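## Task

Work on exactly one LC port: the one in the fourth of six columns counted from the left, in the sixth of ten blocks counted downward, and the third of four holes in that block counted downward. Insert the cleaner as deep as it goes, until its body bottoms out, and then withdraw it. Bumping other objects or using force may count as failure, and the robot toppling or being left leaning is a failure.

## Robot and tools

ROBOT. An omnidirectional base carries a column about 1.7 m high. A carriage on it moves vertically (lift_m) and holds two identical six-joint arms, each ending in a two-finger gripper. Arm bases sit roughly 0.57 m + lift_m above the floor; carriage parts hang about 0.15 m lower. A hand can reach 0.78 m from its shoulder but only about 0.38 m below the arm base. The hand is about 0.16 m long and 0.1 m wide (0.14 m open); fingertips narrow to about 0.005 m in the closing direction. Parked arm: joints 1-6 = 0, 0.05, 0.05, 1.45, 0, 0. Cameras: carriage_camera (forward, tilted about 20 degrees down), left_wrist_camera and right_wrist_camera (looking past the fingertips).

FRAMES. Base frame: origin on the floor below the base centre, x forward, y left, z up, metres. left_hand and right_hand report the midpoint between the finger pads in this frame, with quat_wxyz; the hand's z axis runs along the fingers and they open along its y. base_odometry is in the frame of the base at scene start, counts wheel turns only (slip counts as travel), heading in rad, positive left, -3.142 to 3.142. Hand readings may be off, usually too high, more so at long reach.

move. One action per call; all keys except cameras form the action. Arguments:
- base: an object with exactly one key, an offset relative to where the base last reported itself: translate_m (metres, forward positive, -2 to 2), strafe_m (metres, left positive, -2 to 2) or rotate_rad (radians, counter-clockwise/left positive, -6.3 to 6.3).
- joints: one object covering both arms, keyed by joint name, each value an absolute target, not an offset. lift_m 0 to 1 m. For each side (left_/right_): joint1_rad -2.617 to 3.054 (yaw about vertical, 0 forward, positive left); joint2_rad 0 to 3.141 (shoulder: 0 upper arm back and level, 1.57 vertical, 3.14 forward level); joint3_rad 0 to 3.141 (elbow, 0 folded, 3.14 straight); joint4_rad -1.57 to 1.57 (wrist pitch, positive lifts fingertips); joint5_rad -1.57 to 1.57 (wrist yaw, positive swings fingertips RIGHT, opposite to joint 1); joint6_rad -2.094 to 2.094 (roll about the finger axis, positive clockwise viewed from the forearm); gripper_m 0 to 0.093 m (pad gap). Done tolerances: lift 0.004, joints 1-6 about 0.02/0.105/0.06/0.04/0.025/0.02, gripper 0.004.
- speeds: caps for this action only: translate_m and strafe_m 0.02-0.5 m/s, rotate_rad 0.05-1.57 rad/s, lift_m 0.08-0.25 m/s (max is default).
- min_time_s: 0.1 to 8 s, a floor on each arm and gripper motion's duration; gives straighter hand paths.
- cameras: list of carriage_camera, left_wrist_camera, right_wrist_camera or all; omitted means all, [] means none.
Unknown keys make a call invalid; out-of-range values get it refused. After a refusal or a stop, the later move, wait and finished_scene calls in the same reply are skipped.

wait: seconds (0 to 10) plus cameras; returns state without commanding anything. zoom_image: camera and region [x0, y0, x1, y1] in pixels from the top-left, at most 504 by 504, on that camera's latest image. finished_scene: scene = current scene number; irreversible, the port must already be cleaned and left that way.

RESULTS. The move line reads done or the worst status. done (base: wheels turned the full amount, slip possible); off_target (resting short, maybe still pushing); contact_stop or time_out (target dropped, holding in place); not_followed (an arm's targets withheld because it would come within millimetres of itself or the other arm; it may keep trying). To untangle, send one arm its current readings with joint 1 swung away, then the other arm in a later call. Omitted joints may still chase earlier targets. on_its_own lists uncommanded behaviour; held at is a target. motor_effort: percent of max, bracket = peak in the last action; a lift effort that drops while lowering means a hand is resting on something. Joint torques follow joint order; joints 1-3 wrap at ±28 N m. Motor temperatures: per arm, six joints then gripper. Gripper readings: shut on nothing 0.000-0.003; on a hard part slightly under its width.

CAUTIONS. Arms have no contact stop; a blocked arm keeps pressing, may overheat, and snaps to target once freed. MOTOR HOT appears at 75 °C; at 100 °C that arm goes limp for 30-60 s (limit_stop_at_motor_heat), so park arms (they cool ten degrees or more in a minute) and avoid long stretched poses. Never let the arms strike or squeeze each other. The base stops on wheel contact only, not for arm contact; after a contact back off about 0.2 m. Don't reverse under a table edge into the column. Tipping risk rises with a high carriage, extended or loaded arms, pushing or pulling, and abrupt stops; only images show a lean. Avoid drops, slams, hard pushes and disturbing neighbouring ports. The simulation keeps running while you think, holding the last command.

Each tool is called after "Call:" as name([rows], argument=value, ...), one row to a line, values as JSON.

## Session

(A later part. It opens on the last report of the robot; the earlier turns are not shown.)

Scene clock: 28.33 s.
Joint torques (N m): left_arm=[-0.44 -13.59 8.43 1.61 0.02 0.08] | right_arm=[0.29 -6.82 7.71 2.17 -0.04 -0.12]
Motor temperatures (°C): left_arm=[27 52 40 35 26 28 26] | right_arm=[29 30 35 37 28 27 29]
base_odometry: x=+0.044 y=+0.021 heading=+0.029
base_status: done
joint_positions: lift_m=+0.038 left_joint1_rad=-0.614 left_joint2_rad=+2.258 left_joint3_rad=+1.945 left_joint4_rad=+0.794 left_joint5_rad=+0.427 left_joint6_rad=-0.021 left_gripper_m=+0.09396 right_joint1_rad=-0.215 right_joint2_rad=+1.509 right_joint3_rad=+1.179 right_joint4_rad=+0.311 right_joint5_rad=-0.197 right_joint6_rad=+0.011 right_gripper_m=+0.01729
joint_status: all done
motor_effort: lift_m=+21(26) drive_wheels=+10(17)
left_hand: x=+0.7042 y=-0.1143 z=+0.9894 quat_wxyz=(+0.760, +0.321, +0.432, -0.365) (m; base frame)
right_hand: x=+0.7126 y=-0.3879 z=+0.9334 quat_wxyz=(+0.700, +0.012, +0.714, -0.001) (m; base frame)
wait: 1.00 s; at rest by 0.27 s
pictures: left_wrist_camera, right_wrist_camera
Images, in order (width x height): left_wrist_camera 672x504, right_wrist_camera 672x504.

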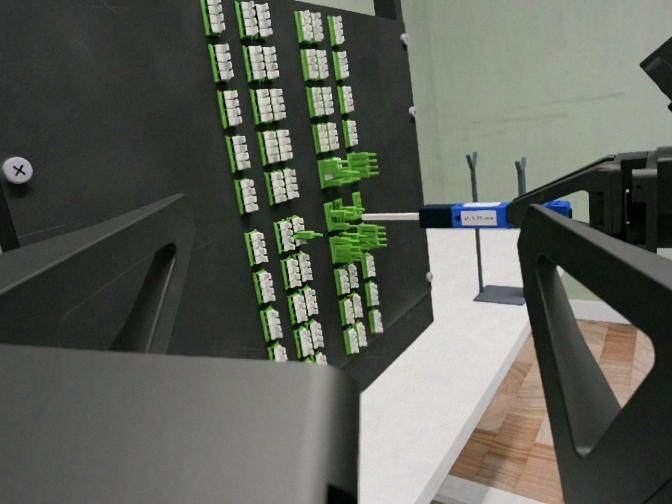

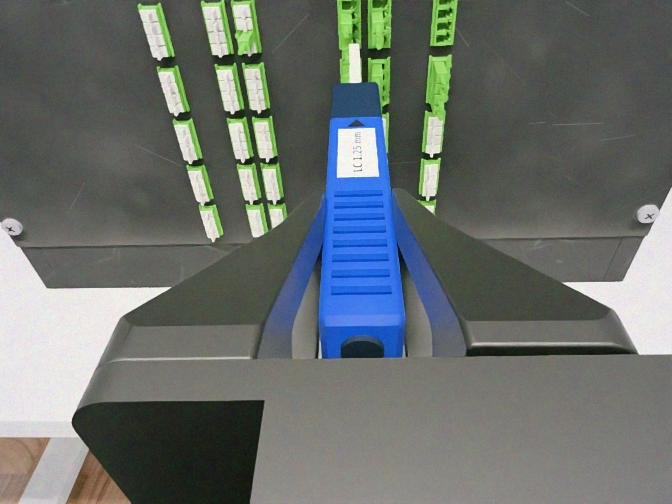

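Call:
move(base={"strafe_m": 0.0027}, joints={"lift_m": 0.037}, speeds={"strafe_m": 0.02}, cameras=[])

Call:
wait(seconds=1, cameras=["left_wrist_camera","right_wrist_camera"])

Call:
zoom_image(camera="left_wrist_camera", region=[310, 170, 410, 245])

Call:
zoom_image(camera="right_wrist_camera", region=[320, 0, 400, 80])

Scene clock: 30.67 s.
Joint torques (N m): left_arm=[-0.58 -13.68 8.31 1.66 0.01 0.09] | right_arm=[0.16 -6.75 7.66 2.23 -0.05 -0.1]
Motor temperatures (°C): left_arm=[27 54 40 35 26 28 26] | right_arm=[29 30 35 37 28 27 29]
move: done
base_odometry: x=+0.044 y=+0.023 heading=+0.029
base_status: done
joint_positions: lift_m=+0.037 left_joint1_rad=-0.614 left_joint2_rad=+2.258 left_joint3_rad=+1.945 left_joint4_rad=+0.793 left_joint5_rad=+0.427 left_joint6_rad=-0.021 left_gripper_m=+0.09396 right_joint1_rad=-0.213 right_joint2_rad=+1.509 right_joint3_rad=+1.179 right_joint4_rad=+0.304 right_joint5_rad=-0.197 right_joint6_rad=+0.011 right_gripper_m=+0.01729
joint_status: all done
motor_effort: lift_m=+21(22) drive_wheels=+7(14)
left_hand: x=+0.7043 y=-0.1144 z=+0.9882 quat_wxyz=(+0.759, +0.321, +0.432, -0.365) (m; base frame)
right_hand: x=+0.7127 y=-0.3867 z=+0.9307 quat_wxyz=(+0.698, +0.011, +0.716, +0.000) (m; base frame)
pictures: none
No camera images: "cameras" was empty.

Scene clock: 31.67 s.
Joint torques (N m): left_arm=[-0.46 -13.57 8.44 1.64 0.02 0.08] | right_arm=[0.06 -6.78 7.75 2.23 -0.05 -0.08]
Motor temperatures (°C): left_arm=[27 55 40 35 26 28 26] | right_arm=[29 30 35 37 28 27 29]
base_odometry: x=+0.044 y=+0.023 heading=+0.029
base_status: done
joint_positions: lift_m=+0.037 left_joint1_rad=-0.614 left_joint2_rad=+2.258 left_joint3_rad=+1.945 left_joint4_rad=+0.793 left_joint5_rad=+0.427 left_joint6_rad=-0.021 left_gripper_m=+0.09396 right_joint1_rad=-0.213 right_joint2_rad=+1.509 right_joint3_rad=+1.179 right_joint4_rad=+0.304 right_joint5_rad=-0.197 right_joint6_rad=+0.011 right_gripper_m=+0.01729
joint_status: all done
motor_effort: lift_m=+21(22) drive_wheels=+8(14)
left_hand: x=+0.7043 y=-0.1144 z=+0.9882 quat_wxyz=(+0.759, +0.321, +0.432, -0.365) (m; base frame)
right_hand: x=+0.7127 y=-0.3867 z=+0.9307 quat_wxyz=(+0.698, +0.011, +0.716, +0.000) (m; base frame)
wait: 1.00 s; at rest by 0.27 s
pictures: left_wrist_camera, right_wrist_camera
Images, in order (width x height): left_wrist_camera 672x504, right_wrist_camera 672x504.

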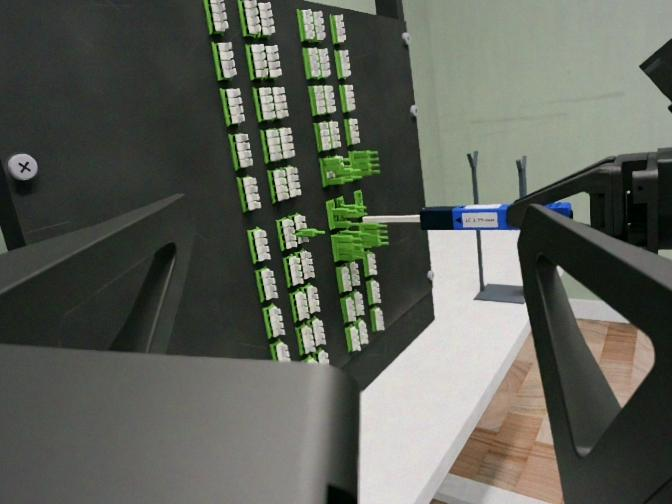

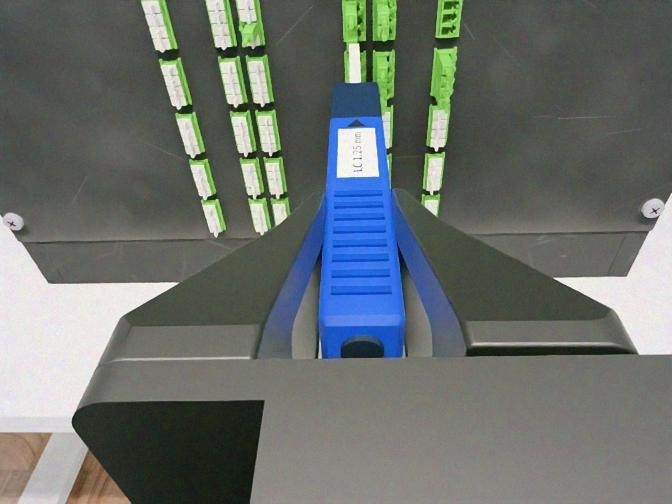

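Scaled by 5.040 from the camera's 672x504 image, which has a finer 960x720 frame.

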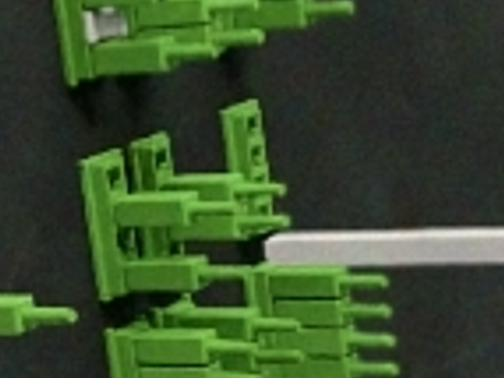

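Scaled by 6.300 from the camera's 672x504 image, which has a finer 960x720 frame.

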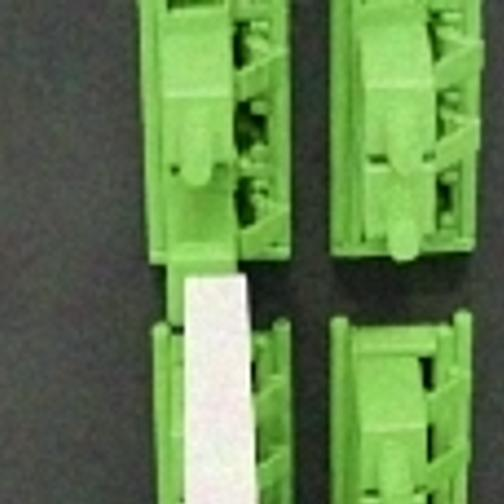

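Call:
move(base={"translate_m": 0.006}, joints={"lift_m": 0.0392}, speeds={"translate_m": 0.02}, cameras=[])

Call:
wait(seconds=1, cameras=["left_wrist_camera","right_wrist_camera"])

Call:
zoom_image(camera="left_wrist_camera", region=[310, 170, 410, 245])

Call:
zoom_image(camera="right_wrist_camera", region=[320, 0, 400, 80])

Scene clock: 32.97 s.
Joint torques (N m): left_arm=[-0.43 -13.45 8.29 1.5 0.03 0.08] | right_arm=[0.31 -6.89 7.68 2.31 -0.05 -0.1]
Motor temperatures (°C): left_arm=[27 55 41 35 26 28 26] | right_arm=[29 30 35 37 28 27 29]
move: done
base_odometry: x=+0.049 y=+0.023 heading=+0.029
base_status: done
joint_positions: lift_m=+0.039 left_joint1_rad=-0.614 left_joint2_rad=+2.258 left_joint3_rad=+1.946 left_joint4_rad=+0.796 left_joint5_rad=+0.427 left_joint6_rad=-0.021 left_gripper_m=+0.09396 right_joint1_rad=-0.213 right_joint2_rad=+1.509 right_joint3_rad=+1.179 right_joint4_rad=+0.302 right_joint5_rad=-0.196 right_joint6_rad=+0.011 right_gripper_m=+0.01729
joint_status: all done
motor_effort: lift_m=+22(24) drive_wheels=-9(12)
left_hand: x=+0.7040 y=-0.1142 z=+0.9912 quat_wxyz=(+0.760, +0.321, +0.431, -0.365) (m; base frame)
right_hand: x=+0.7127 y=-0.3867 z=+0.9324 quat_wxyz=(+0.697, +0.012, +0.717, +0.000) (m; base frame)
pictures: none
No camera images: "cameras" was empty.

Scene clock: 33.97 s.
Joint torques (N m): left_arm=[-0.44 -13.57 8.36 1.58 0.02 0.08] | right_arm=[0.09 -6.78 7.65 2.24 -0.03 -0.1]
Motor temperatures (°C): left_arm=[27 56 41 35 26 28 26] | right_arm=[29 30 35 37 28 27 29]
base_odometry: x=+0.049 y=+0.023 heading=+0.029
base_status: done
joint_positions: lift_m=+0.039 left_joint1_rad=-0.614 left_joint2_rad=+2.258 left_joint3_rad=+1.946 left_joint4_rad=+0.796 left_joint5_rad=+0.427 left_joint6_rad=-0.021 left_gripper_m=+0.09396 right_joint1_rad=-0.213 right_joint2_rad=+1.509 right_joint3_rad=+1.179 right_joint4_rad=+0.302 right_joint5_rad=-0.196 right_joint6_rad=+0.011 right_gripper_m=+0.01729
joint_status: all done
motor_effort: lift_m=+22(24) drive_wheels=-9(12)
left_hand: x=+0.7040 y=-0.1142 z=+0.9912 quat_wxyz=(+0.760, +0.321, +0.431, -0.365) (m; base frame)
right_hand: x=+0.7127 y=-0.3867 z=+0.9324 quat_wxyz=(+0.697, +0.012, +0.717, +0.000) (m; base frame)
wait: 1.00 s; at rest by 0.27 s
pictures: left_wrist_camera, right_wrist_camera
Images, in order (width x height): left_wrist_camera 672x504, right_wrist_camera 672x504.

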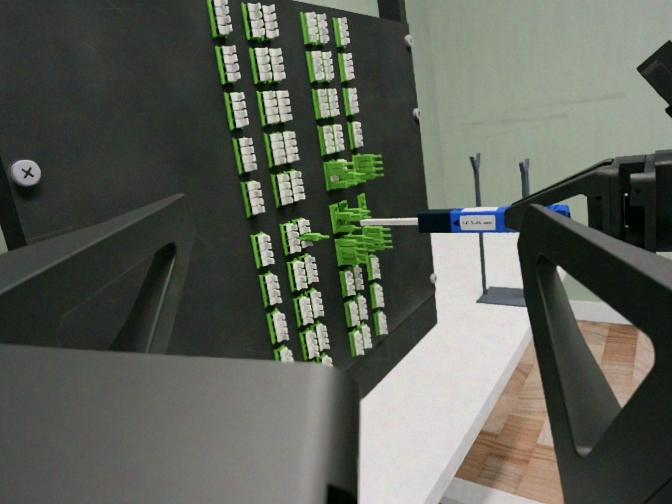

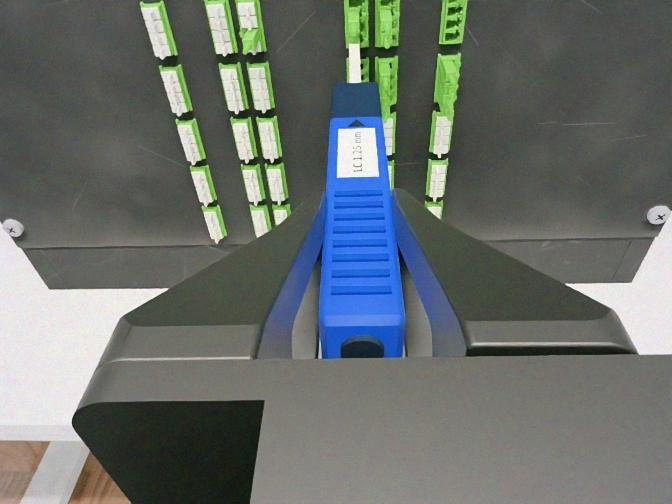

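Scaled by 5.040 from the camera's 672x504 image, which has a finer 960x720 frame.

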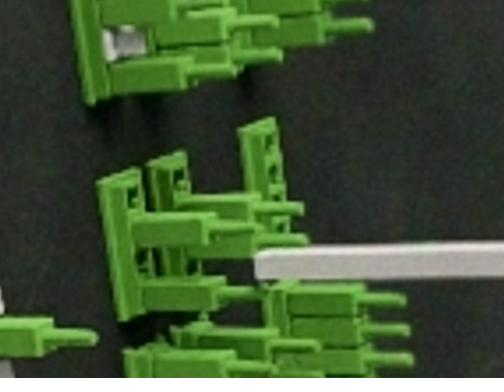

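Scaled by 6.300 from the camera's 672x504 image, which has a finer 960x720 frame.

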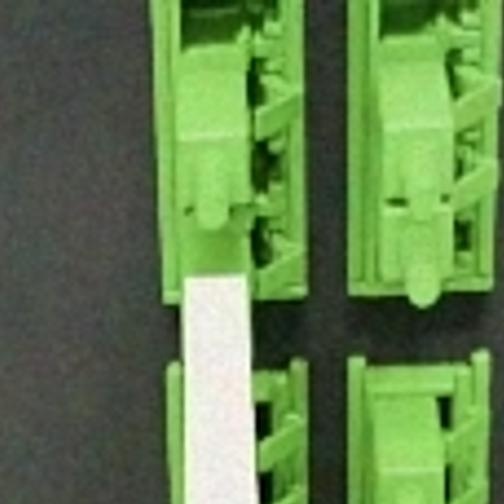

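Call:
move(base={"translate_m": 0.008}, joints={"lift_m": 0.0399}, speeds={"translate_m": 0.02}, cameras=[])

Call:
wait(seconds=1, cameras=["left_wrist_camera","right_wrist_camera"])

Call:
zoom_image(camera="left_wrist_camera", region=[310, 170, 410, 245])

Call:
zoom_image(camera="right_wrist_camera", region=[320, 0, 400, 80])

Scene clock: 35.17 s.
Joint torques (N m): left_arm=[-0.44 -13.67 8.38 1.57 0.01 0.08] | right_arm=[0.12 -6.8 7.71 2.29 -0.05 -0.11]
Motor temperatures (°C): left_arm=[27 57 41 35 26 28 26] | right_arm=[29 30 36 37 28 27 29]
move: done
base_odometry: x=+0.057 y=+0.023 heading=+0.029
base_status: done
joint_positions: lift_m=+0.040 left_joint1_rad=-0.614 left_joint2_rad=+2.258 left_joint3_rad=+1.946 left_joint4_rad=+0.795 left_joint5_rad=+0.427 left_joint6_rad=-0.021 left_gripper_m=+0.09396 right_joint1_rad=-0.213 right_joint2_rad=+1.509 right_joint3_rad=+1.179 right_joint4_rad=+0.302 right_joint5_rad=-0.196 right_joint6_rad=+0.011 right_gripper_m=+0.01729
joint_status: all done
motor_effort: lift_m=+22(24) drive_wheels=+9(15)
left_hand: x=+0.7041 y=-0.1142 z=+0.9917 quat_wxyz=(+0.760, +0.321, +0.431, -0.365) (m; base frame)
right_hand: x=+0.7127 y=-0.3867 z=+0.9330 quat_wxyz=(+0.697, +0.012, +0.717, +0.000) (m; base frame)
pictures: none
No camera images: "cameras" was empty.

Scene clock: 36.17 s.
Joint torques (N m): left_arm=[-0.44 -13.64 8.32 1.6 0.02 0.08] | right_arm=[0.08 -6.76 7.66 2.27 -0.04 -0.09]
Motor temperatures (°C): left_arm=[27 57 41 35 26 28 26] | right_arm=[29 30 36 37 28 27 29]
base_odometry: x=+0.057 y=+0.023 heading=+0.029
base_status: done
joint_positions: lift_m=+0.040 left_joint1_rad=-0.614 left_joint2_rad=+2.258 left_joint3_rad=+1.946 left_joint4_rad=+0.795 left_joint5_rad=+0.427 left_joint6_rad=-0.021 left_gripper_m=+0.09396 right_joint1_rad=-0.213 right_joint2_rad=+1.509 right_joint3_rad=+1.179 right_joint4_rad=+0.302 right_joint5_rad=-0.196 right_joint6_rad=+0.011 right_gripper_m=+0.01729
joint_status: all done
motor_effort: lift_m=+22(24) drive_wheels=+9(15)
left_hand: x=+0.7041 y=-0.1142 z=+0.9917 quat_wxyz=(+0.760, +0.321, +0.431, -0.365) (m; base frame)
right_hand: x=+0.7127 y=-0.3867 z=+0.9330 quat_wxyz=(+0.697, +0.012, +0.717, +0.000) (m; base frame)
wait: 1.00 s; at rest by 0.27 s
pictures: left_wrist_camera, right_wrist_camera
Images, in order (width x height): left_wrist_camera 672x504, right_wrist_camera 672x504.

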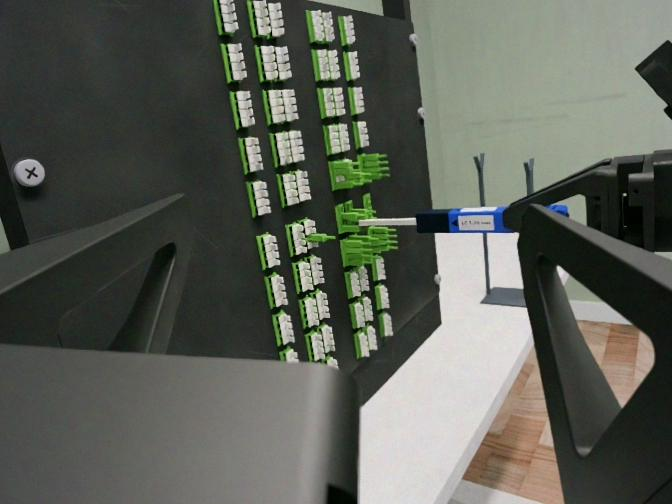

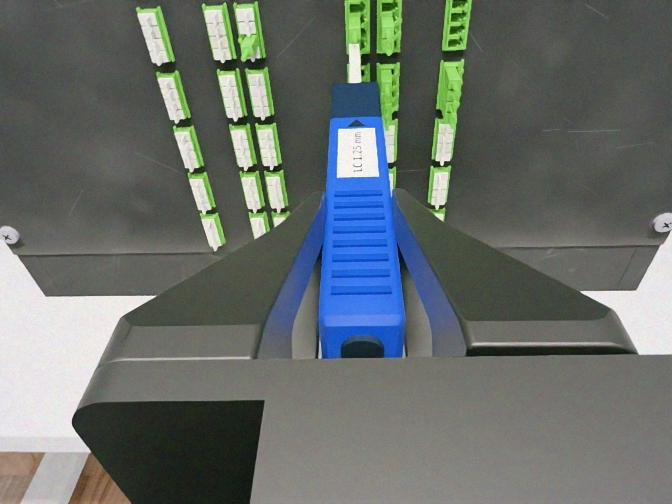

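Scaled by 5.040 from the camera's 672x504 image, which has a finer 960x720 frame.

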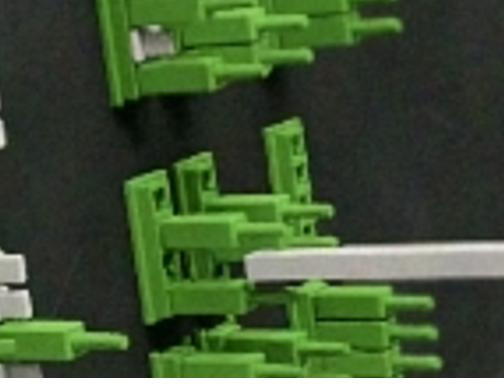

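Scaled by 6.300 from the camera's 672x504 image, which has a finer 960x720 frame.

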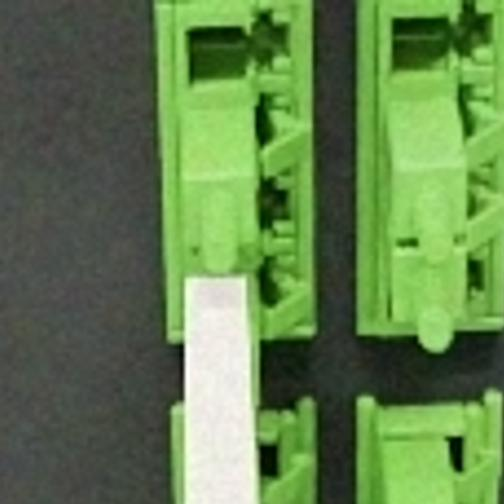

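Call:
move(base={"translate_m": 0.007}, speeds={"translate_m": 0.02}, cameras=[])

Call:
wait(seconds=1, cameras=["left_wrist_camera","right_wrist_camera"])

Call:
zoom_image(camera="left_wrist_camera", region=[320, 180, 400, 240])

Call:
zoom_image(camera="right_wrist_camera", region=[320, 0, 400, 80])

Scene clock: 37.33 s.
Joint torques (N m): left_arm=[-0.46 -13.61 8.42 1.58 0.02 0.08] | right_arm=[0.02 -6.8 7.65 2.26 -0.04 -0.11]
Motor temperatures (°C): left_arm=[27 58 41 35 26 28 26] | right_arm=[29 30 36 37 28 27 29]
move: done
base_odometry: x=+0.064 y=+0.024 heading=+0.029
base_status: done
joint_positions: lift_m=+0.040 left_joint1_rad=-0.614 left_joint2_rad=+2.258 left_joint3_rad=+1.946 left_joint4_rad=+0.795 left_joint5_rad=+0.427 left_joint6_rad=-0.021 left_gripper_m=+0.09396 right_joint1_rad=-0.213 right_joint2_rad=+1.509 right_joint3_rad=+1.179 right_joint4_rad=+0.301 right_joint5_rad=-0.196 right_joint6_rad=+0.011 right_gripper_m=+0.01729
joint_status: not commanded
motor_effort: lift_m=+22(22) drive_wheels=+7(14)
left_hand: x=+0.7041 y=-0.1143 z=+0.9916 quat_wxyz=(+0.760, +0.321, +0.431, -0.365) (m; base frame)
right_hand: x=+0.7127 y=-0.3867 z=+0.9329 quat_wxyz=(+0.697, +0.012, +0.717, +0.000) (m; base frame)
pictures: none
No camera images: "cameras" was empty.

Scene clock: 38.33 s.
Joint torques (N m): left_arm=[-0.46 -13.81 8.43 1.6 0.01 0.08] | right_arm=[0.08 -6.76 7.68 2.31 -0.05 -0.11]
Motor temperatures (°C): left_arm=[27 58 41 35 26 28 26] | right_arm=[29 30 36 37 28 27 29]
base_odometry: x=+0.064 y=+0.024 heading=+0.029
base_status: done
joint_positions: lift_m=+0.040 left_joint1_rad=-0.614 left_joint2_rad=+2.258 left_joint3_rad=+1.946 left_joint4_rad=+0.795 left_joint5_rad=+0.427 left_joint6_rad=-0.021 left_gripper_m=+0.09396 right_joint1_rad=-0.213 right_joint2_rad=+1.509 right_joint3_rad=+1.179 right_joint4_rad=+0.301 right_joint5_rad=-0.196 right_joint6_rad=+0.011 right_gripper_m=+0.01729
joint_status: not commanded
motor_effort: lift_m=+22(22) drive_wheels=+7(14)
left_hand: x=+0.7041 y=-0.1143 z=+0.9916 quat_wxyz=(+0.760, +0.321, +0.431, -0.365) (m; base frame)
right_hand: x=+0.7127 y=-0.3867 z=+0.9329 quat_wxyz=(+0.697, +0.012, +0.717, +0.000) (m; base frame)
wait: 1.00 s; at rest by 0.27 s
pictures: left_wrist_camera, right_wrist_camera
Images, in order (width x height): left_wrist_camera 672x504, right_wrist_camera 672x504.

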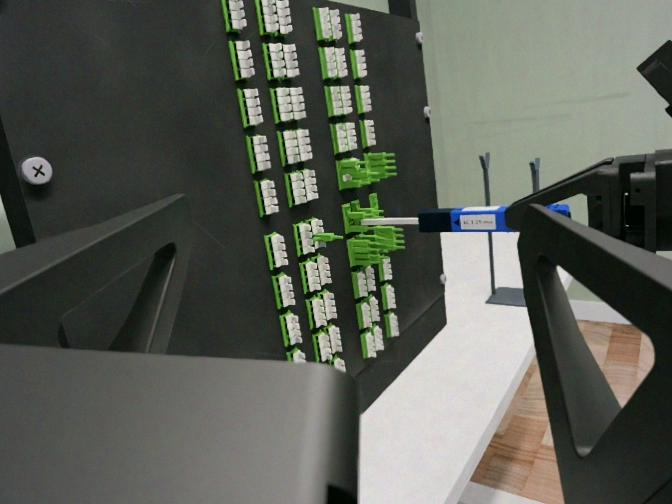

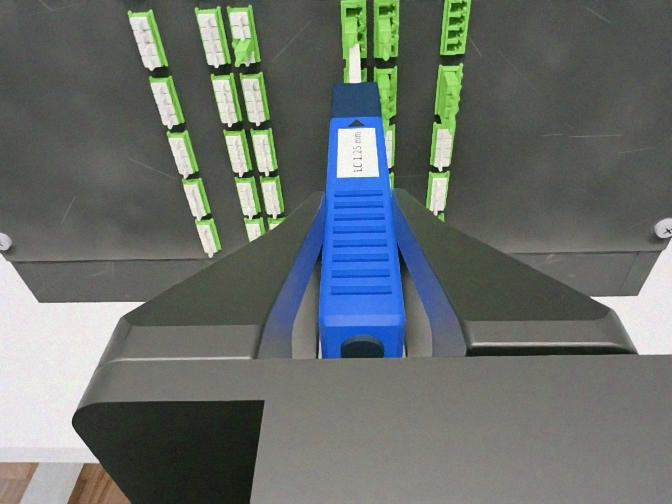

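Scaled by 6.300 from the camera's 672x504 image, which has a finer 960x720 frame.

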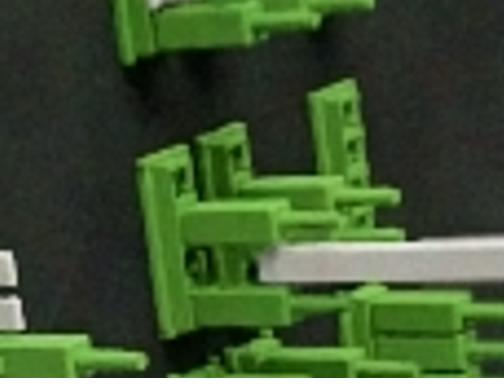

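Scaled by 6.300 from the camera's 672x504 image, which has a finer 960x720 frame.

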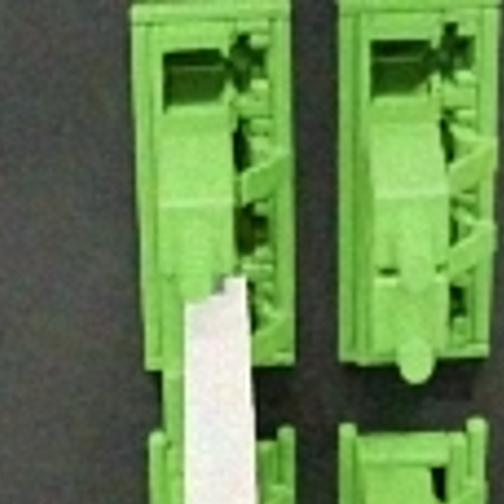

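Call:
move(base={"strafe_m": 0.0014}, speeds={"strafe_m": 0.02}, cameras=[])

Call:
wait(seconds=1, cameras=["left_wrist_camera","right_wrist_camera"])

Call:
zoom_image(camera="left_wrist_camera", region=[320, 180, 400, 240])

Call:
zoom_image(camera="right_wrist_camera", region=[320, 0, 400, 80])

Scene clock: 39.17 s.
Joint torques (N m): left_arm=[-0.53 -13.41 8.53 1.62 -0.01 0.08] | right_arm=[-0.06 -6.84 7.71 2.24 -0.03 -0.11]
Motor temperatures (°C): left_arm=[27 59 41 36 26 28 26] | right_arm=[29 30 36 37 28 27 29]
move: done
base_odometry: x=+0.064 y=+0.025 heading=+0.029
base_status: done
joint_positions: lift_m=+0.040 left_joint1_rad=-0.614 left_joint2_rad=+2.258 left_joint3_rad=+1.946 left_joint4_rad=+0.795 left_joint5_rad=+0.427 left_joint6_rad=-0.021 left_gripper_m=+0.09396 right_joint1_rad=-0.212 right_joint2_rad=+1.509 right_joint3_rad=+1.179 right_joint4_rad=+0.301 right_joint5_rad=-0.197 right_joint6_rad=+0.011 right_gripper_m=+0.01729
joint_status: not commanded
motor_effort: lift_m=+22(22) drive_wheels=+5(9)
left_hand: x=+0.7041 y=-0.1143 z=+0.9916 quat_wxyz=(+0.760, +0.321, +0.431, -0.365) (m; base frame)
right_hand: x=+0.7128 y=-0.3863 z=+0.9329 quat_wxyz=(+0.697, +0.011, +0.717, +0.000) (m; base frame)
pictures: none
No camera images: "cameras" was empty.

Scene clock: 40.17 s.
Joint torques (N m): left_arm=[-0.44 -13.67 8.32 1.6 0.01 0.08] | right_arm=[-0.01 -6.82 7.66 2.26 -0.03 -0.07]
Motor temperatures (°C): left_arm=[27 59 41 36 26 28 26] | right_arm=[29 30 36 37 28 27 29]
base_odometry: x=+0.064 y=+0.025 heading=+0.029
base_status: done
joint_positions: lift_m=+0.040 left_joint1_rad=-0.614 left_joint2_rad=+2.258 left_joint3_rad=+1.946 left_joint4_rad=+0.795 left_joint5_rad=+0.427 left_joint6_rad=-0.021 left_gripper_m=+0.09396 right_joint1_rad=-0.212 right_joint2_rad=+1.509 right_joint3_rad=+1.179 right_joint4_rad=+0.301 right_joint5_rad=-0.196 right_joint6_rad=+0.011 right_gripper_m=+0.01729
joint_status: not commanded
motor_effort: lift_m=+22(22) drive_wheels=+6(9)
left_hand: x=+0.7041 y=-0.1143 z=+0.9916 quat_wxyz=(+0.760, +0.321, +0.431, -0.365) (m; base frame)
right_hand: x=+0.7128 y=-0.3863 z=+0.9329 quat_wxyz=(+0.697, +0.011, +0.717, +0.000) (m; base frame)
wait: 1.00 s; at rest by 0.27 s
pictures: left_wrist_camera, right_wrist_camera
Images, in order (width x height): left_wrist_camera 672x504, right_wrist_camera 672x504.

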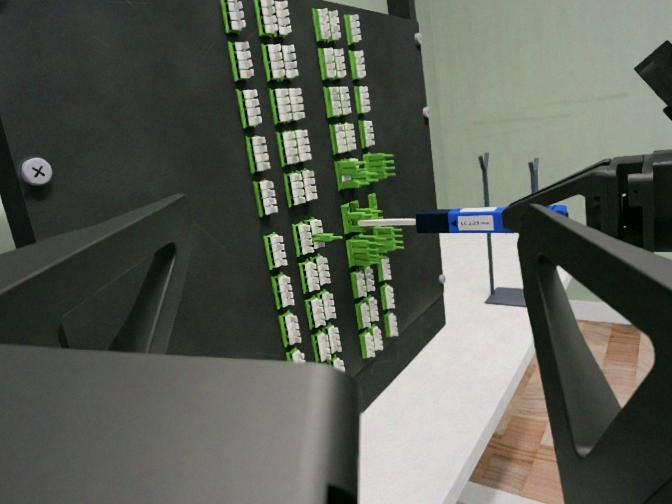

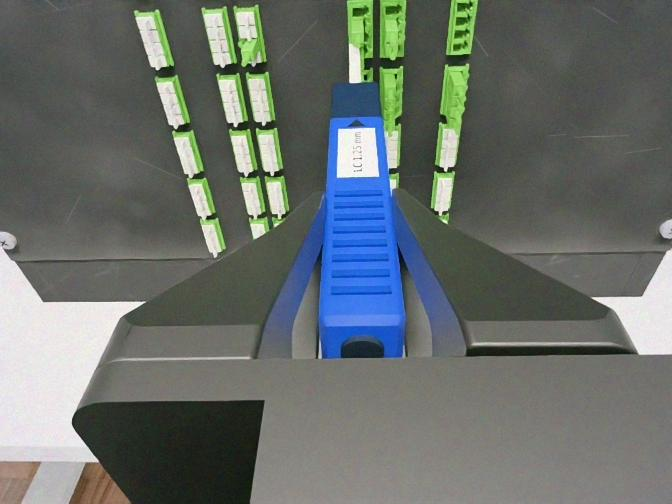

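Scaled by 6.300 from the camera's 672x504 image, which has a finer 960x720 frame.

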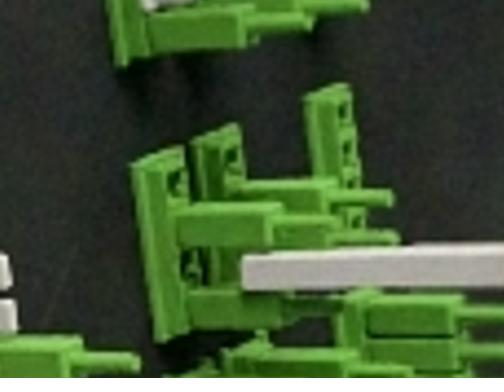

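Scaled by 6.300 from the camera's 672x504 image, which has a finer 960x720 frame.

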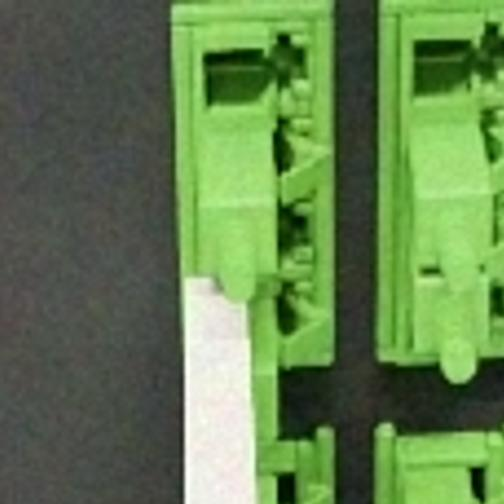

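Call:
move(base={"strafe_m": -0.0008}, speeds={"strafe_m": 0.02}, cameras=[])

Call:
wait(seconds=1, cameras=["right_wrist_camera"])

Call:
zoom_image(camera="right_wrist_camera", region=[320, 0, 400, 80])

Scene clock: 40.77 s.
Joint torques (N m): left_arm=[-0.5 -13.46 8.58 1.58 0.01 0.08] | right_arm=[-0.1 -6.67 7.62 2.25 -0.03 -0.1]
Motor temperatures (°C): left_arm=[27 60 41 36 26 28 26] | right_arm=[29 31 36 37 28 27 29]
move: done
base_odometry: x=+0.064 y=+0.024 heading=+0.029
base_status: done
joint_positions: lift_m=+0.040 left_joint1_rad=-0.614 left_joint2_rad=+2.258 left_joint3_rad=+1.946 left_joint4_rad=+0.795 left_joint5_rad=+0.427 left_joint6_rad=-0.021 left_gripper_m=+0.09396 right_joint1_rad=-0.212 right_joint2_rad=+1.509 right_joint3_rad=+1.179 right_joint4_rad=+0.301 right_joint5_rad=-0.196 right_joint6_rad=+0.011 right_gripper_m=+0.01729
joint_status: not commanded
motor_effort: lift_m=+22(22) drive_wheels=+3(3)
left_hand: x=+0.7041 y=-0.1143 z=+0.9916 quat_wxyz=(+0.760, +0.321, +0.431, -0.365) (m; base frame)
right_hand: x=+0.7128 y=-0.3863 z=+0.9329 quat_wxyz=(+0.697, +0.011, +0.717, +0.000) (m; base frame)
pictures: none
No camera images: "cameras" was empty.

Scene clock: 41.77 s.
Joint torques (N m): left_arm=[-0.44 -13.5 8.35 1.55 0.02 0.08] | right_arm=[0.05 -6.72 7.66 2.27 -0.03 -0.09]
Motor temperatures (°C): left_arm=[27 60 42 36 26 28 26] | right_arm=[29 31 36 37 28 27 29]
base_odometry: x=+0.064 y=+0.024 heading=+0.029
base_status: done
joint_positions: lift_m=+0.040 left_joint1_rad=-0.614 left_joint2_rad=+2.258 left_joint3_rad=+1.946 left_joint4_rad=+0.795 left_joint5_rad=+0.427 left_joint6_rad=-0.021 left_gripper_m=+0.09396 right_joint1_rad=-0.212 right_joint2_rad=+1.509 right_joint3_rad=+1.179 right_joint4_rad=+0.301 right_joint5_rad=-0.196 right_joint6_rad=+0.011 right_gripper_m=+0.01729
joint_status: not commanded
motor_effort: lift_m=+22(22) drive_wheels=+2(3)
left_hand: x=+0.7041 y=-0.1143 z=+0.9916 quat_wxyz=(+0.760, +0.321, +0.431, -0.365) (m; base frame)
right_hand: x=+0.7128 y=-0.3863 z=+0.9329 quat_wxyz=(+0.697, +0.011, +0.717, +0.000) (m; base frame)
wait: 1.00 s; at rest by 0.27 s
pictures: right_wrist_camera
Images, in order (width x height): right_wrist_camera 672x504.

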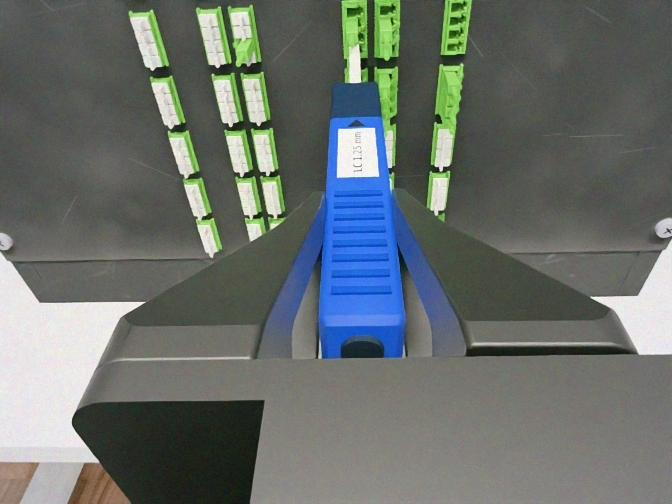

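Scaled by 6.300 from the camera's 672x504 image, which has a finer 960x720 frame.

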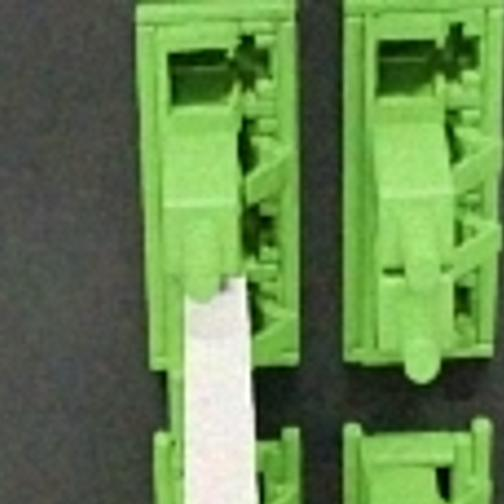

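Call:
move(base={"strafe_m": 0.0006}, speeds={"strafe_m": 0.02}, cameras=[])

Call:
wait(seconds=1, cameras=["right_wrist_camera","left_wrist_camera"])

Call:
zoom_image(camera="right_wrist_camera", region=[320, 0, 400, 80])

Call:
zoom_image(camera="left_wrist_camera", region=[320, 180, 400, 240])

Scene clock: 42.40 s.
Joint torques (N m): left_arm=[-0.32 -13.68 8.28 1.6 0.01 0.08] | right_arm=[0.13 -6.68 7.66 2.26 -0.03 -0.1]
Motor temperatures (°C): left_arm=[27 60 42 36 26 28 26] | right_arm=[29 31 36 37 28 27 30]
move: done
base_odometry: x=+0.064 y=+0.025 heading=+0.029
base_status: done
joint_positions: lift_m=+0.040 left_joint1_rad=-0.614 left_joint2_rad=+2.258 left_joint3_rad=+1.946 left_joint4_rad=+0.795 left_joint5_rad=+0.427 left_joint6_rad=-0.021 left_gripper_m=+0.09396 right_joint1_rad=-0.212 right_joint2_rad=+1.509 right_joint3_rad=+1.179 right_joint4_rad=+0.301 right_joint5_rad=-0.196 right_joint6_rad=+0.011 right_gripper_m=+0.01729
joint_status: not commanded
motor_effort: lift_m=+22(22) drive_wheels=+4(4)
left_hand: x=+0.7041 y=-0.1143 z=+0.9916 quat_wxyz=(+0.760, +0.321, +0.431, -0.365) (m; base frame)
right_hand: x=+0.7128 y=-0.3863 z=+0.9329 quat_wxyz=(+0.697, +0.011, +0.717, +0.000) (m; base frame)
pictures: none
No camera images: "cameras" was empty.

Scene clock: 43.40 s.
Joint torques (N m): left_arm=[-0.44 -13.42 8.32 1.56 0.02 0.09] | right_arm=[-0.08 -6.76 7.68 2.26 -0.04 -0.1]
Motor temperatures (°C): left_arm=[27 61 42 36 26 28 26] | right_arm=[29 31 36 37 28 27 30]
base_odometry: x=+0.064 y=+0.025 heading=+0.029
base_status: done
joint_positions: lift_m=+0.040 left_joint1_rad=-0.614 left_joint2_rad=+2.258 left_joint3_rad=+1.946 left_joint4_rad=+0.795 left_joint5_rad=+0.427 left_joint6_rad=-0.021 left_gripper_m=+0.09396 right_joint1_rad=-0.212 right_joint2_rad=+1.509 right_joint3_rad=+1.179 right_joint4_rad=+0.301 right_joint5_rad=-0.196 right_joint6_rad=+0.011 right_gripper_m=+0.01729
joint_status: not commanded
motor_effort: lift_m=+22(22) drive_wheels=+4(4)
left_hand: x=+0.7041 y=-0.1143 z=+0.9916 quat_wxyz=(+0.760, +0.321, +0.431, -0.365) (m; base frame)
right_hand: x=+0.7128 y=-0.3863 z=+0.9329 quat_wxyz=(+0.697, +0.011, +0.717, +0.000) (m; base frame)
wait: 1.00 s; at rest by 0.27 s
pictures: left_wrist_camera, right_wrist_camera
Images, in order (width x height): left_wrist_camera 672x504, right_wrist_camera 672x504.

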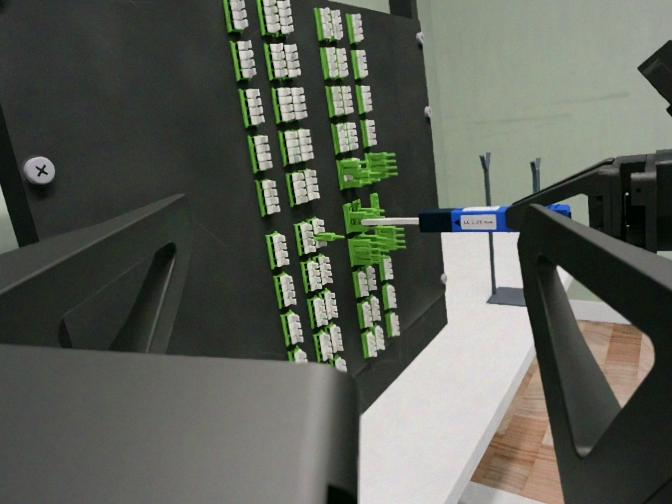

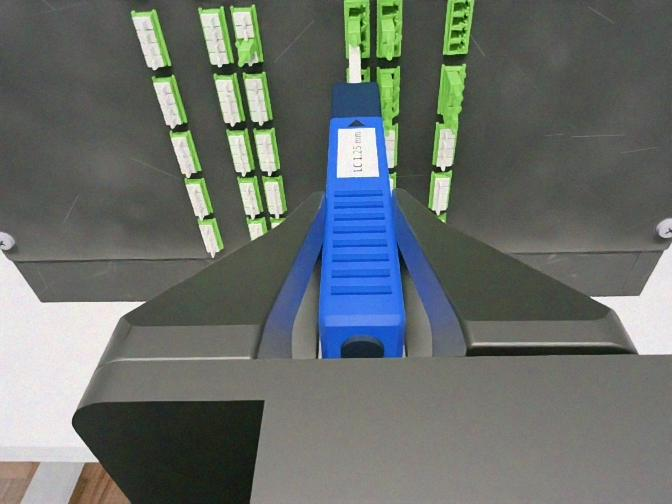

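Scaled by 6.300 from the camera's 672x504 image, which has a finer 960x720 frame.

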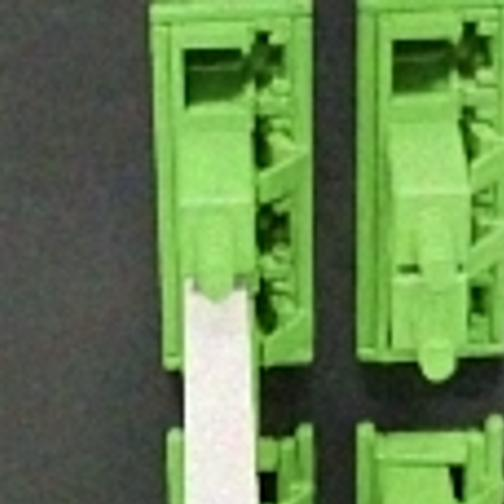

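Scaled by 6.300 from the camera's 672x504 image, which has a finer 960x720 frame.

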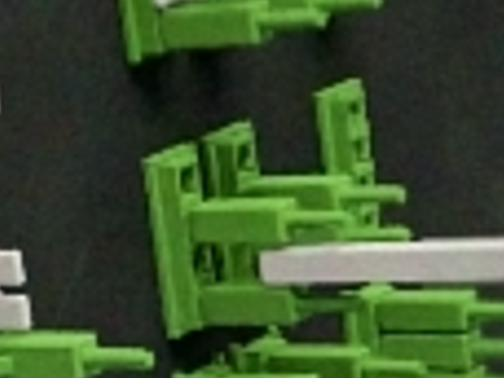

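Call:
move(base={"translate_m": 0.007}, joints={"lift_m": 0.0402}, speeds={"translate_m": 0.02}, cameras=[])

Call:
wait(seconds=1, cameras=["right_wrist_camera","left_wrist_camera"])

Call:
zoom_image(camera="right_wrist_camera", region=[320, 0, 400, 80])

Call:
zoom_image(camera="left_wrist_camera", region=[320, 180, 400, 240])

Scene clock: 44.60 s.
Joint torques (N m): left_arm=[-0.46 -13.67 8.5 1.6 0.02 0.08] | right_arm=[0.01 -6.82 7.68 2.28 -0.05 -0.08]
Motor temperatures (°C): left_arm=[27 61 42 36 26 28 26] | right_arm=[29 31 36 37 28 27 30]
move: done
base_odometry: x=+0.071 y=+0.025 heading=+0.029
base_status: done
joint_positions: lift_m=+0.040 left_joint1_rad=-0.614 left_joint2_rad=+2.258 left_joint3_rad=+1.946 left_joint4_rad=+0.795 left_joint5_rad=+0.427 left_joint6_rad=-0.021 left_gripper_m=+0.09396 right_joint1_rad=-0.212 right_joint2_rad=+1.509 right_joint3_rad=+1.179 right_joint4_rad=+0.301 right_joint5_rad=-0.196 right_joint6_rad=+0.011 right_gripper_m=+0.01729
joint_status: all done
motor_effort: lift_m=+22(23) drive_wheels=+5(11)
left_hand: x=+0.7041 y=-0.1143 z=+0.9919 quat_wxyz=(+0.760, +0.321, +0.431, -0.365) (m; base frame)
right_hand: x=+0.7128 y=-0.3864 z=+0.9332 quat_wxyz=(+0.697, +0.012, +0.717, +0.000) (m; base frame)
pictures: none
No camera images: "cameras" was empty.

Scene clock: 45.60 s.
Joint torques (N m): left_arm=[-0.44 -13.64 8.36 1.63 0.02 0.08] | right_arm=[0.05 -6.74 7.65 2.25 -0.05 -0.11]
Motor temperatures (°C): left_arm=[27 62 42 36 26 28 26] | right_arm=[29 31 36 37 28 27 30]
base_odometry: x=+0.071 y=+0.025 heading=+0.029
base_status: done
joint_positions: lift_m=+0.040 left_joint1_rad=-0.614 left_joint2_rad=+2.258 left_joint3_rad=+1.946 left_joint4_rad=+0.795 left_joint5_rad=+0.427 left_joint6_rad=-0.021 left_gripper_m=+0.09396 right_joint1_rad=-0.212 right_joint2_rad=+1.509 right_joint3_rad=+1.179 right_joint4_rad=+0.301 right_joint5_rad=-0.196 right_joint6_rad=+0.011 right_gripper_m=+0.01729
joint_status: all done
motor_effort: lift_m=+23(23) drive_wheels=+5(11)
left_hand: x=+0.7041 y=-0.1143 z=+0.9919 quat_wxyz=(+0.760, +0.321, +0.431, -0.365) (m; base frame)
right_hand: x=+0.7128 y=-0.3864 z=+0.9332 quat_wxyz=(+0.697, +0.012, +0.717, +0.000) (m; base frame)
wait: 1.00 s; at rest by 0.27 s
pictures: left_wrist_camera, right_wrist_camera
Images, in order (width x height): left_wrist_camera 672x504, right_wrist_camera 672x504.

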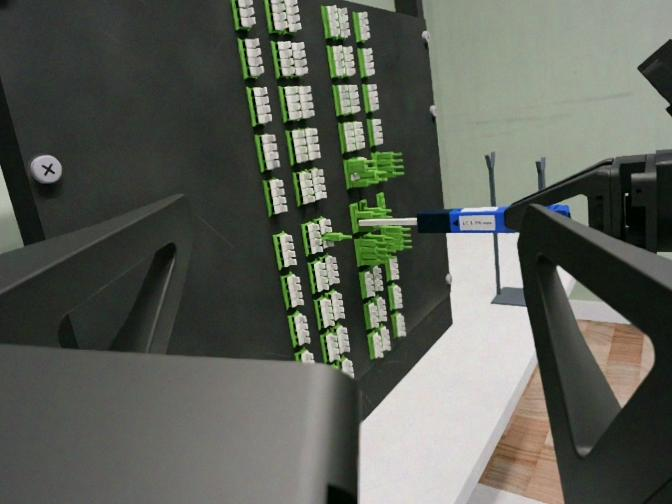

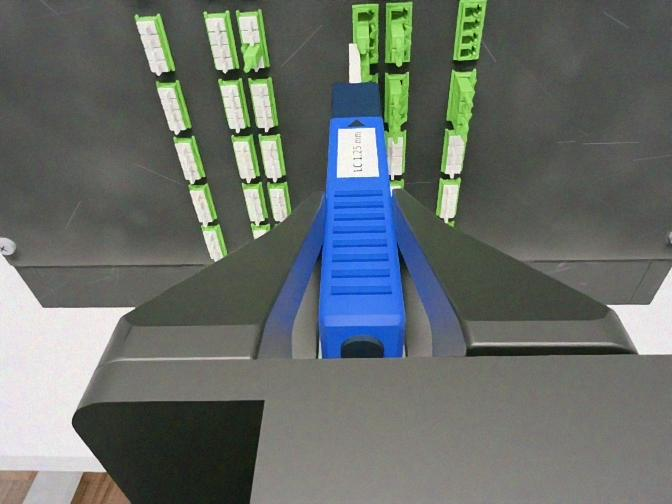

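Scaled by 6.300 from the camera's 672x504 image, which has a finer 960x720 frame.

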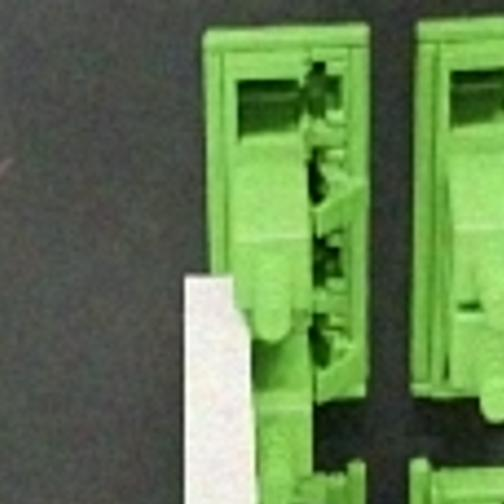

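Scaled by 6.300 from the camera's 672x504 image, which has a finer 960x720 frame.

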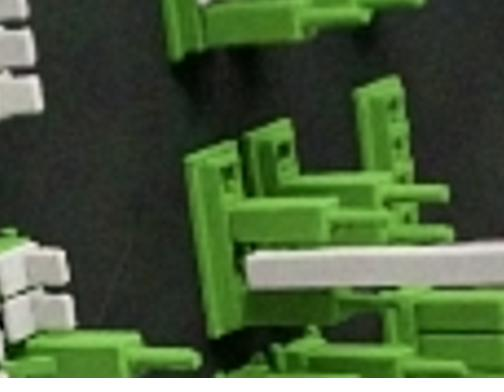

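Call:
move(base={"strafe_m": -0.003}, speeds={"strafe_m": 0.02}, cameras=[])

Call:
wait(seconds=1, cameras=["right_wrist_camera"])

Call:
zoom_image(camera="right_wrist_camera", region=[320, 0, 400, 80])

Scene clock: 46.50 s.
Joint torques (N m): left_arm=[-0.39 -13.87 8.29 1.61 0.01 0.08] | right_arm=[0.21 -6.91 7.62 2.28 -0.06 -0.09]
Motor temperatures (°C): left_arm=[27 62 42 36 26 28 26] | right_arm=[29 31 36 37 28 27 30]
move: done
base_odometry: x=+0.071 y=+0.022 heading=+0.029
base_status: done
joint_positions: lift_m=+0.040 left_joint1_rad=-0.614 left_joint2_rad=+2.258 left_joint3_rad=+1.946 left_joint4_rad=+0.795 left_joint5_rad=+0.427 left_joint6_rad=-0.021 left_gripper_m=+0.09396 right_joint1_rad=-0.214 right_joint2_rad=+1.509 right_joint3_rad=+1.179 right_joint4_rad=+0.301 right_joint5_rad=-0.195 right_joint6_rad=+0.011 right_gripper_m=+0.01729
joint_status: not commanded
motor_effort: lift_m=+23(23) drive_wheels=+5(6)
left_hand: x=+0.7043 y=-0.1141 z=+0.9919 quat_wxyz=(+0.760, +0.321, +0.431, -0.365) (m; base frame)
right_hand: x=+0.7126 y=-0.3875 z=+0.9332 quat_wxyz=(+0.697, +0.013, +0.717, -0.001) (m; base frame)
pictures: none
No camera images: "cameras" was empty.

Scene clock: 47.50 s.
Joint torques (N m): left_arm=[-0.47 -13.56 8.36 1.6 0.02 0.08] | right_arm=[0.24 -6.79 7.66 2.27 -0.06 -0.09]
Motor temperatures (°C): left_arm=[27 63 42 36 26 28 26] | right_arm=[29 31 36 37 28 27 30]
base_odometry: x=+0.071 y=+0.022 heading=+0.029
base_status: done
joint_positions: lift_m=+0.040 left_joint1_rad=-0.614 left_joint2_rad=+2.258 left_joint3_rad=+1.946 left_joint4_rad=+0.795 left_joint5_rad=+0.427 left_joint6_rad=-0.021 left_gripper_m=+0.09396 right_joint1_rad=-0.214 right_joint2_rad=+1.509 right_joint3_rad=+1.179 right_joint4_rad=+0.301 right_joint5_rad=-0.195 right_joint6_rad=+0.011 right_gripper_m=+0.01729
joint_status: not commanded
motor_effort: lift_m=+22(23) drive_wheels=+5(6)
left_hand: x=+0.7043 y=-0.1141 z=+0.9919 quat_wxyz=(+0.760, +0.321, +0.431, -0.365) (m; base frame)
right_hand: x=+0.7126 y=-0.3875 z=+0.9332 quat_wxyz=(+0.697, +0.013, +0.717, -0.001) (m; base frame)
wait: 1.00 s; at rest by 0.27 s
pictures: right_wrist_camera
Images, in order (width x height): right_wrist_camera 672x504.

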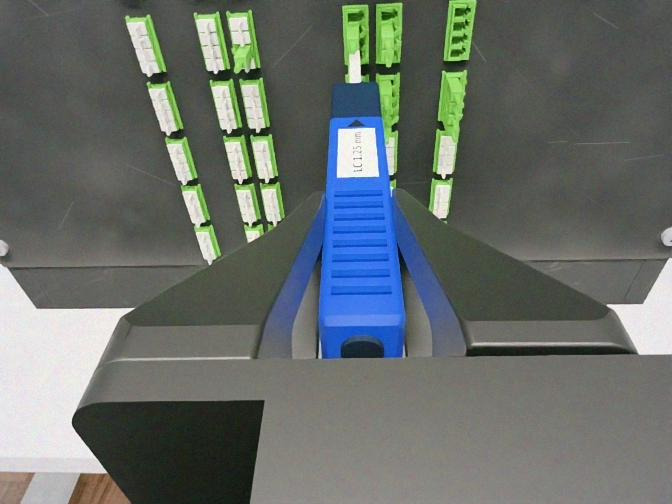

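Scaled by 6.300 from the camera's 672x504 image, which has a finer 960x720 frame.

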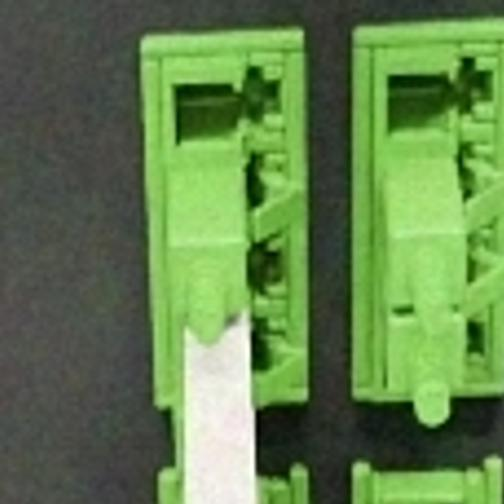

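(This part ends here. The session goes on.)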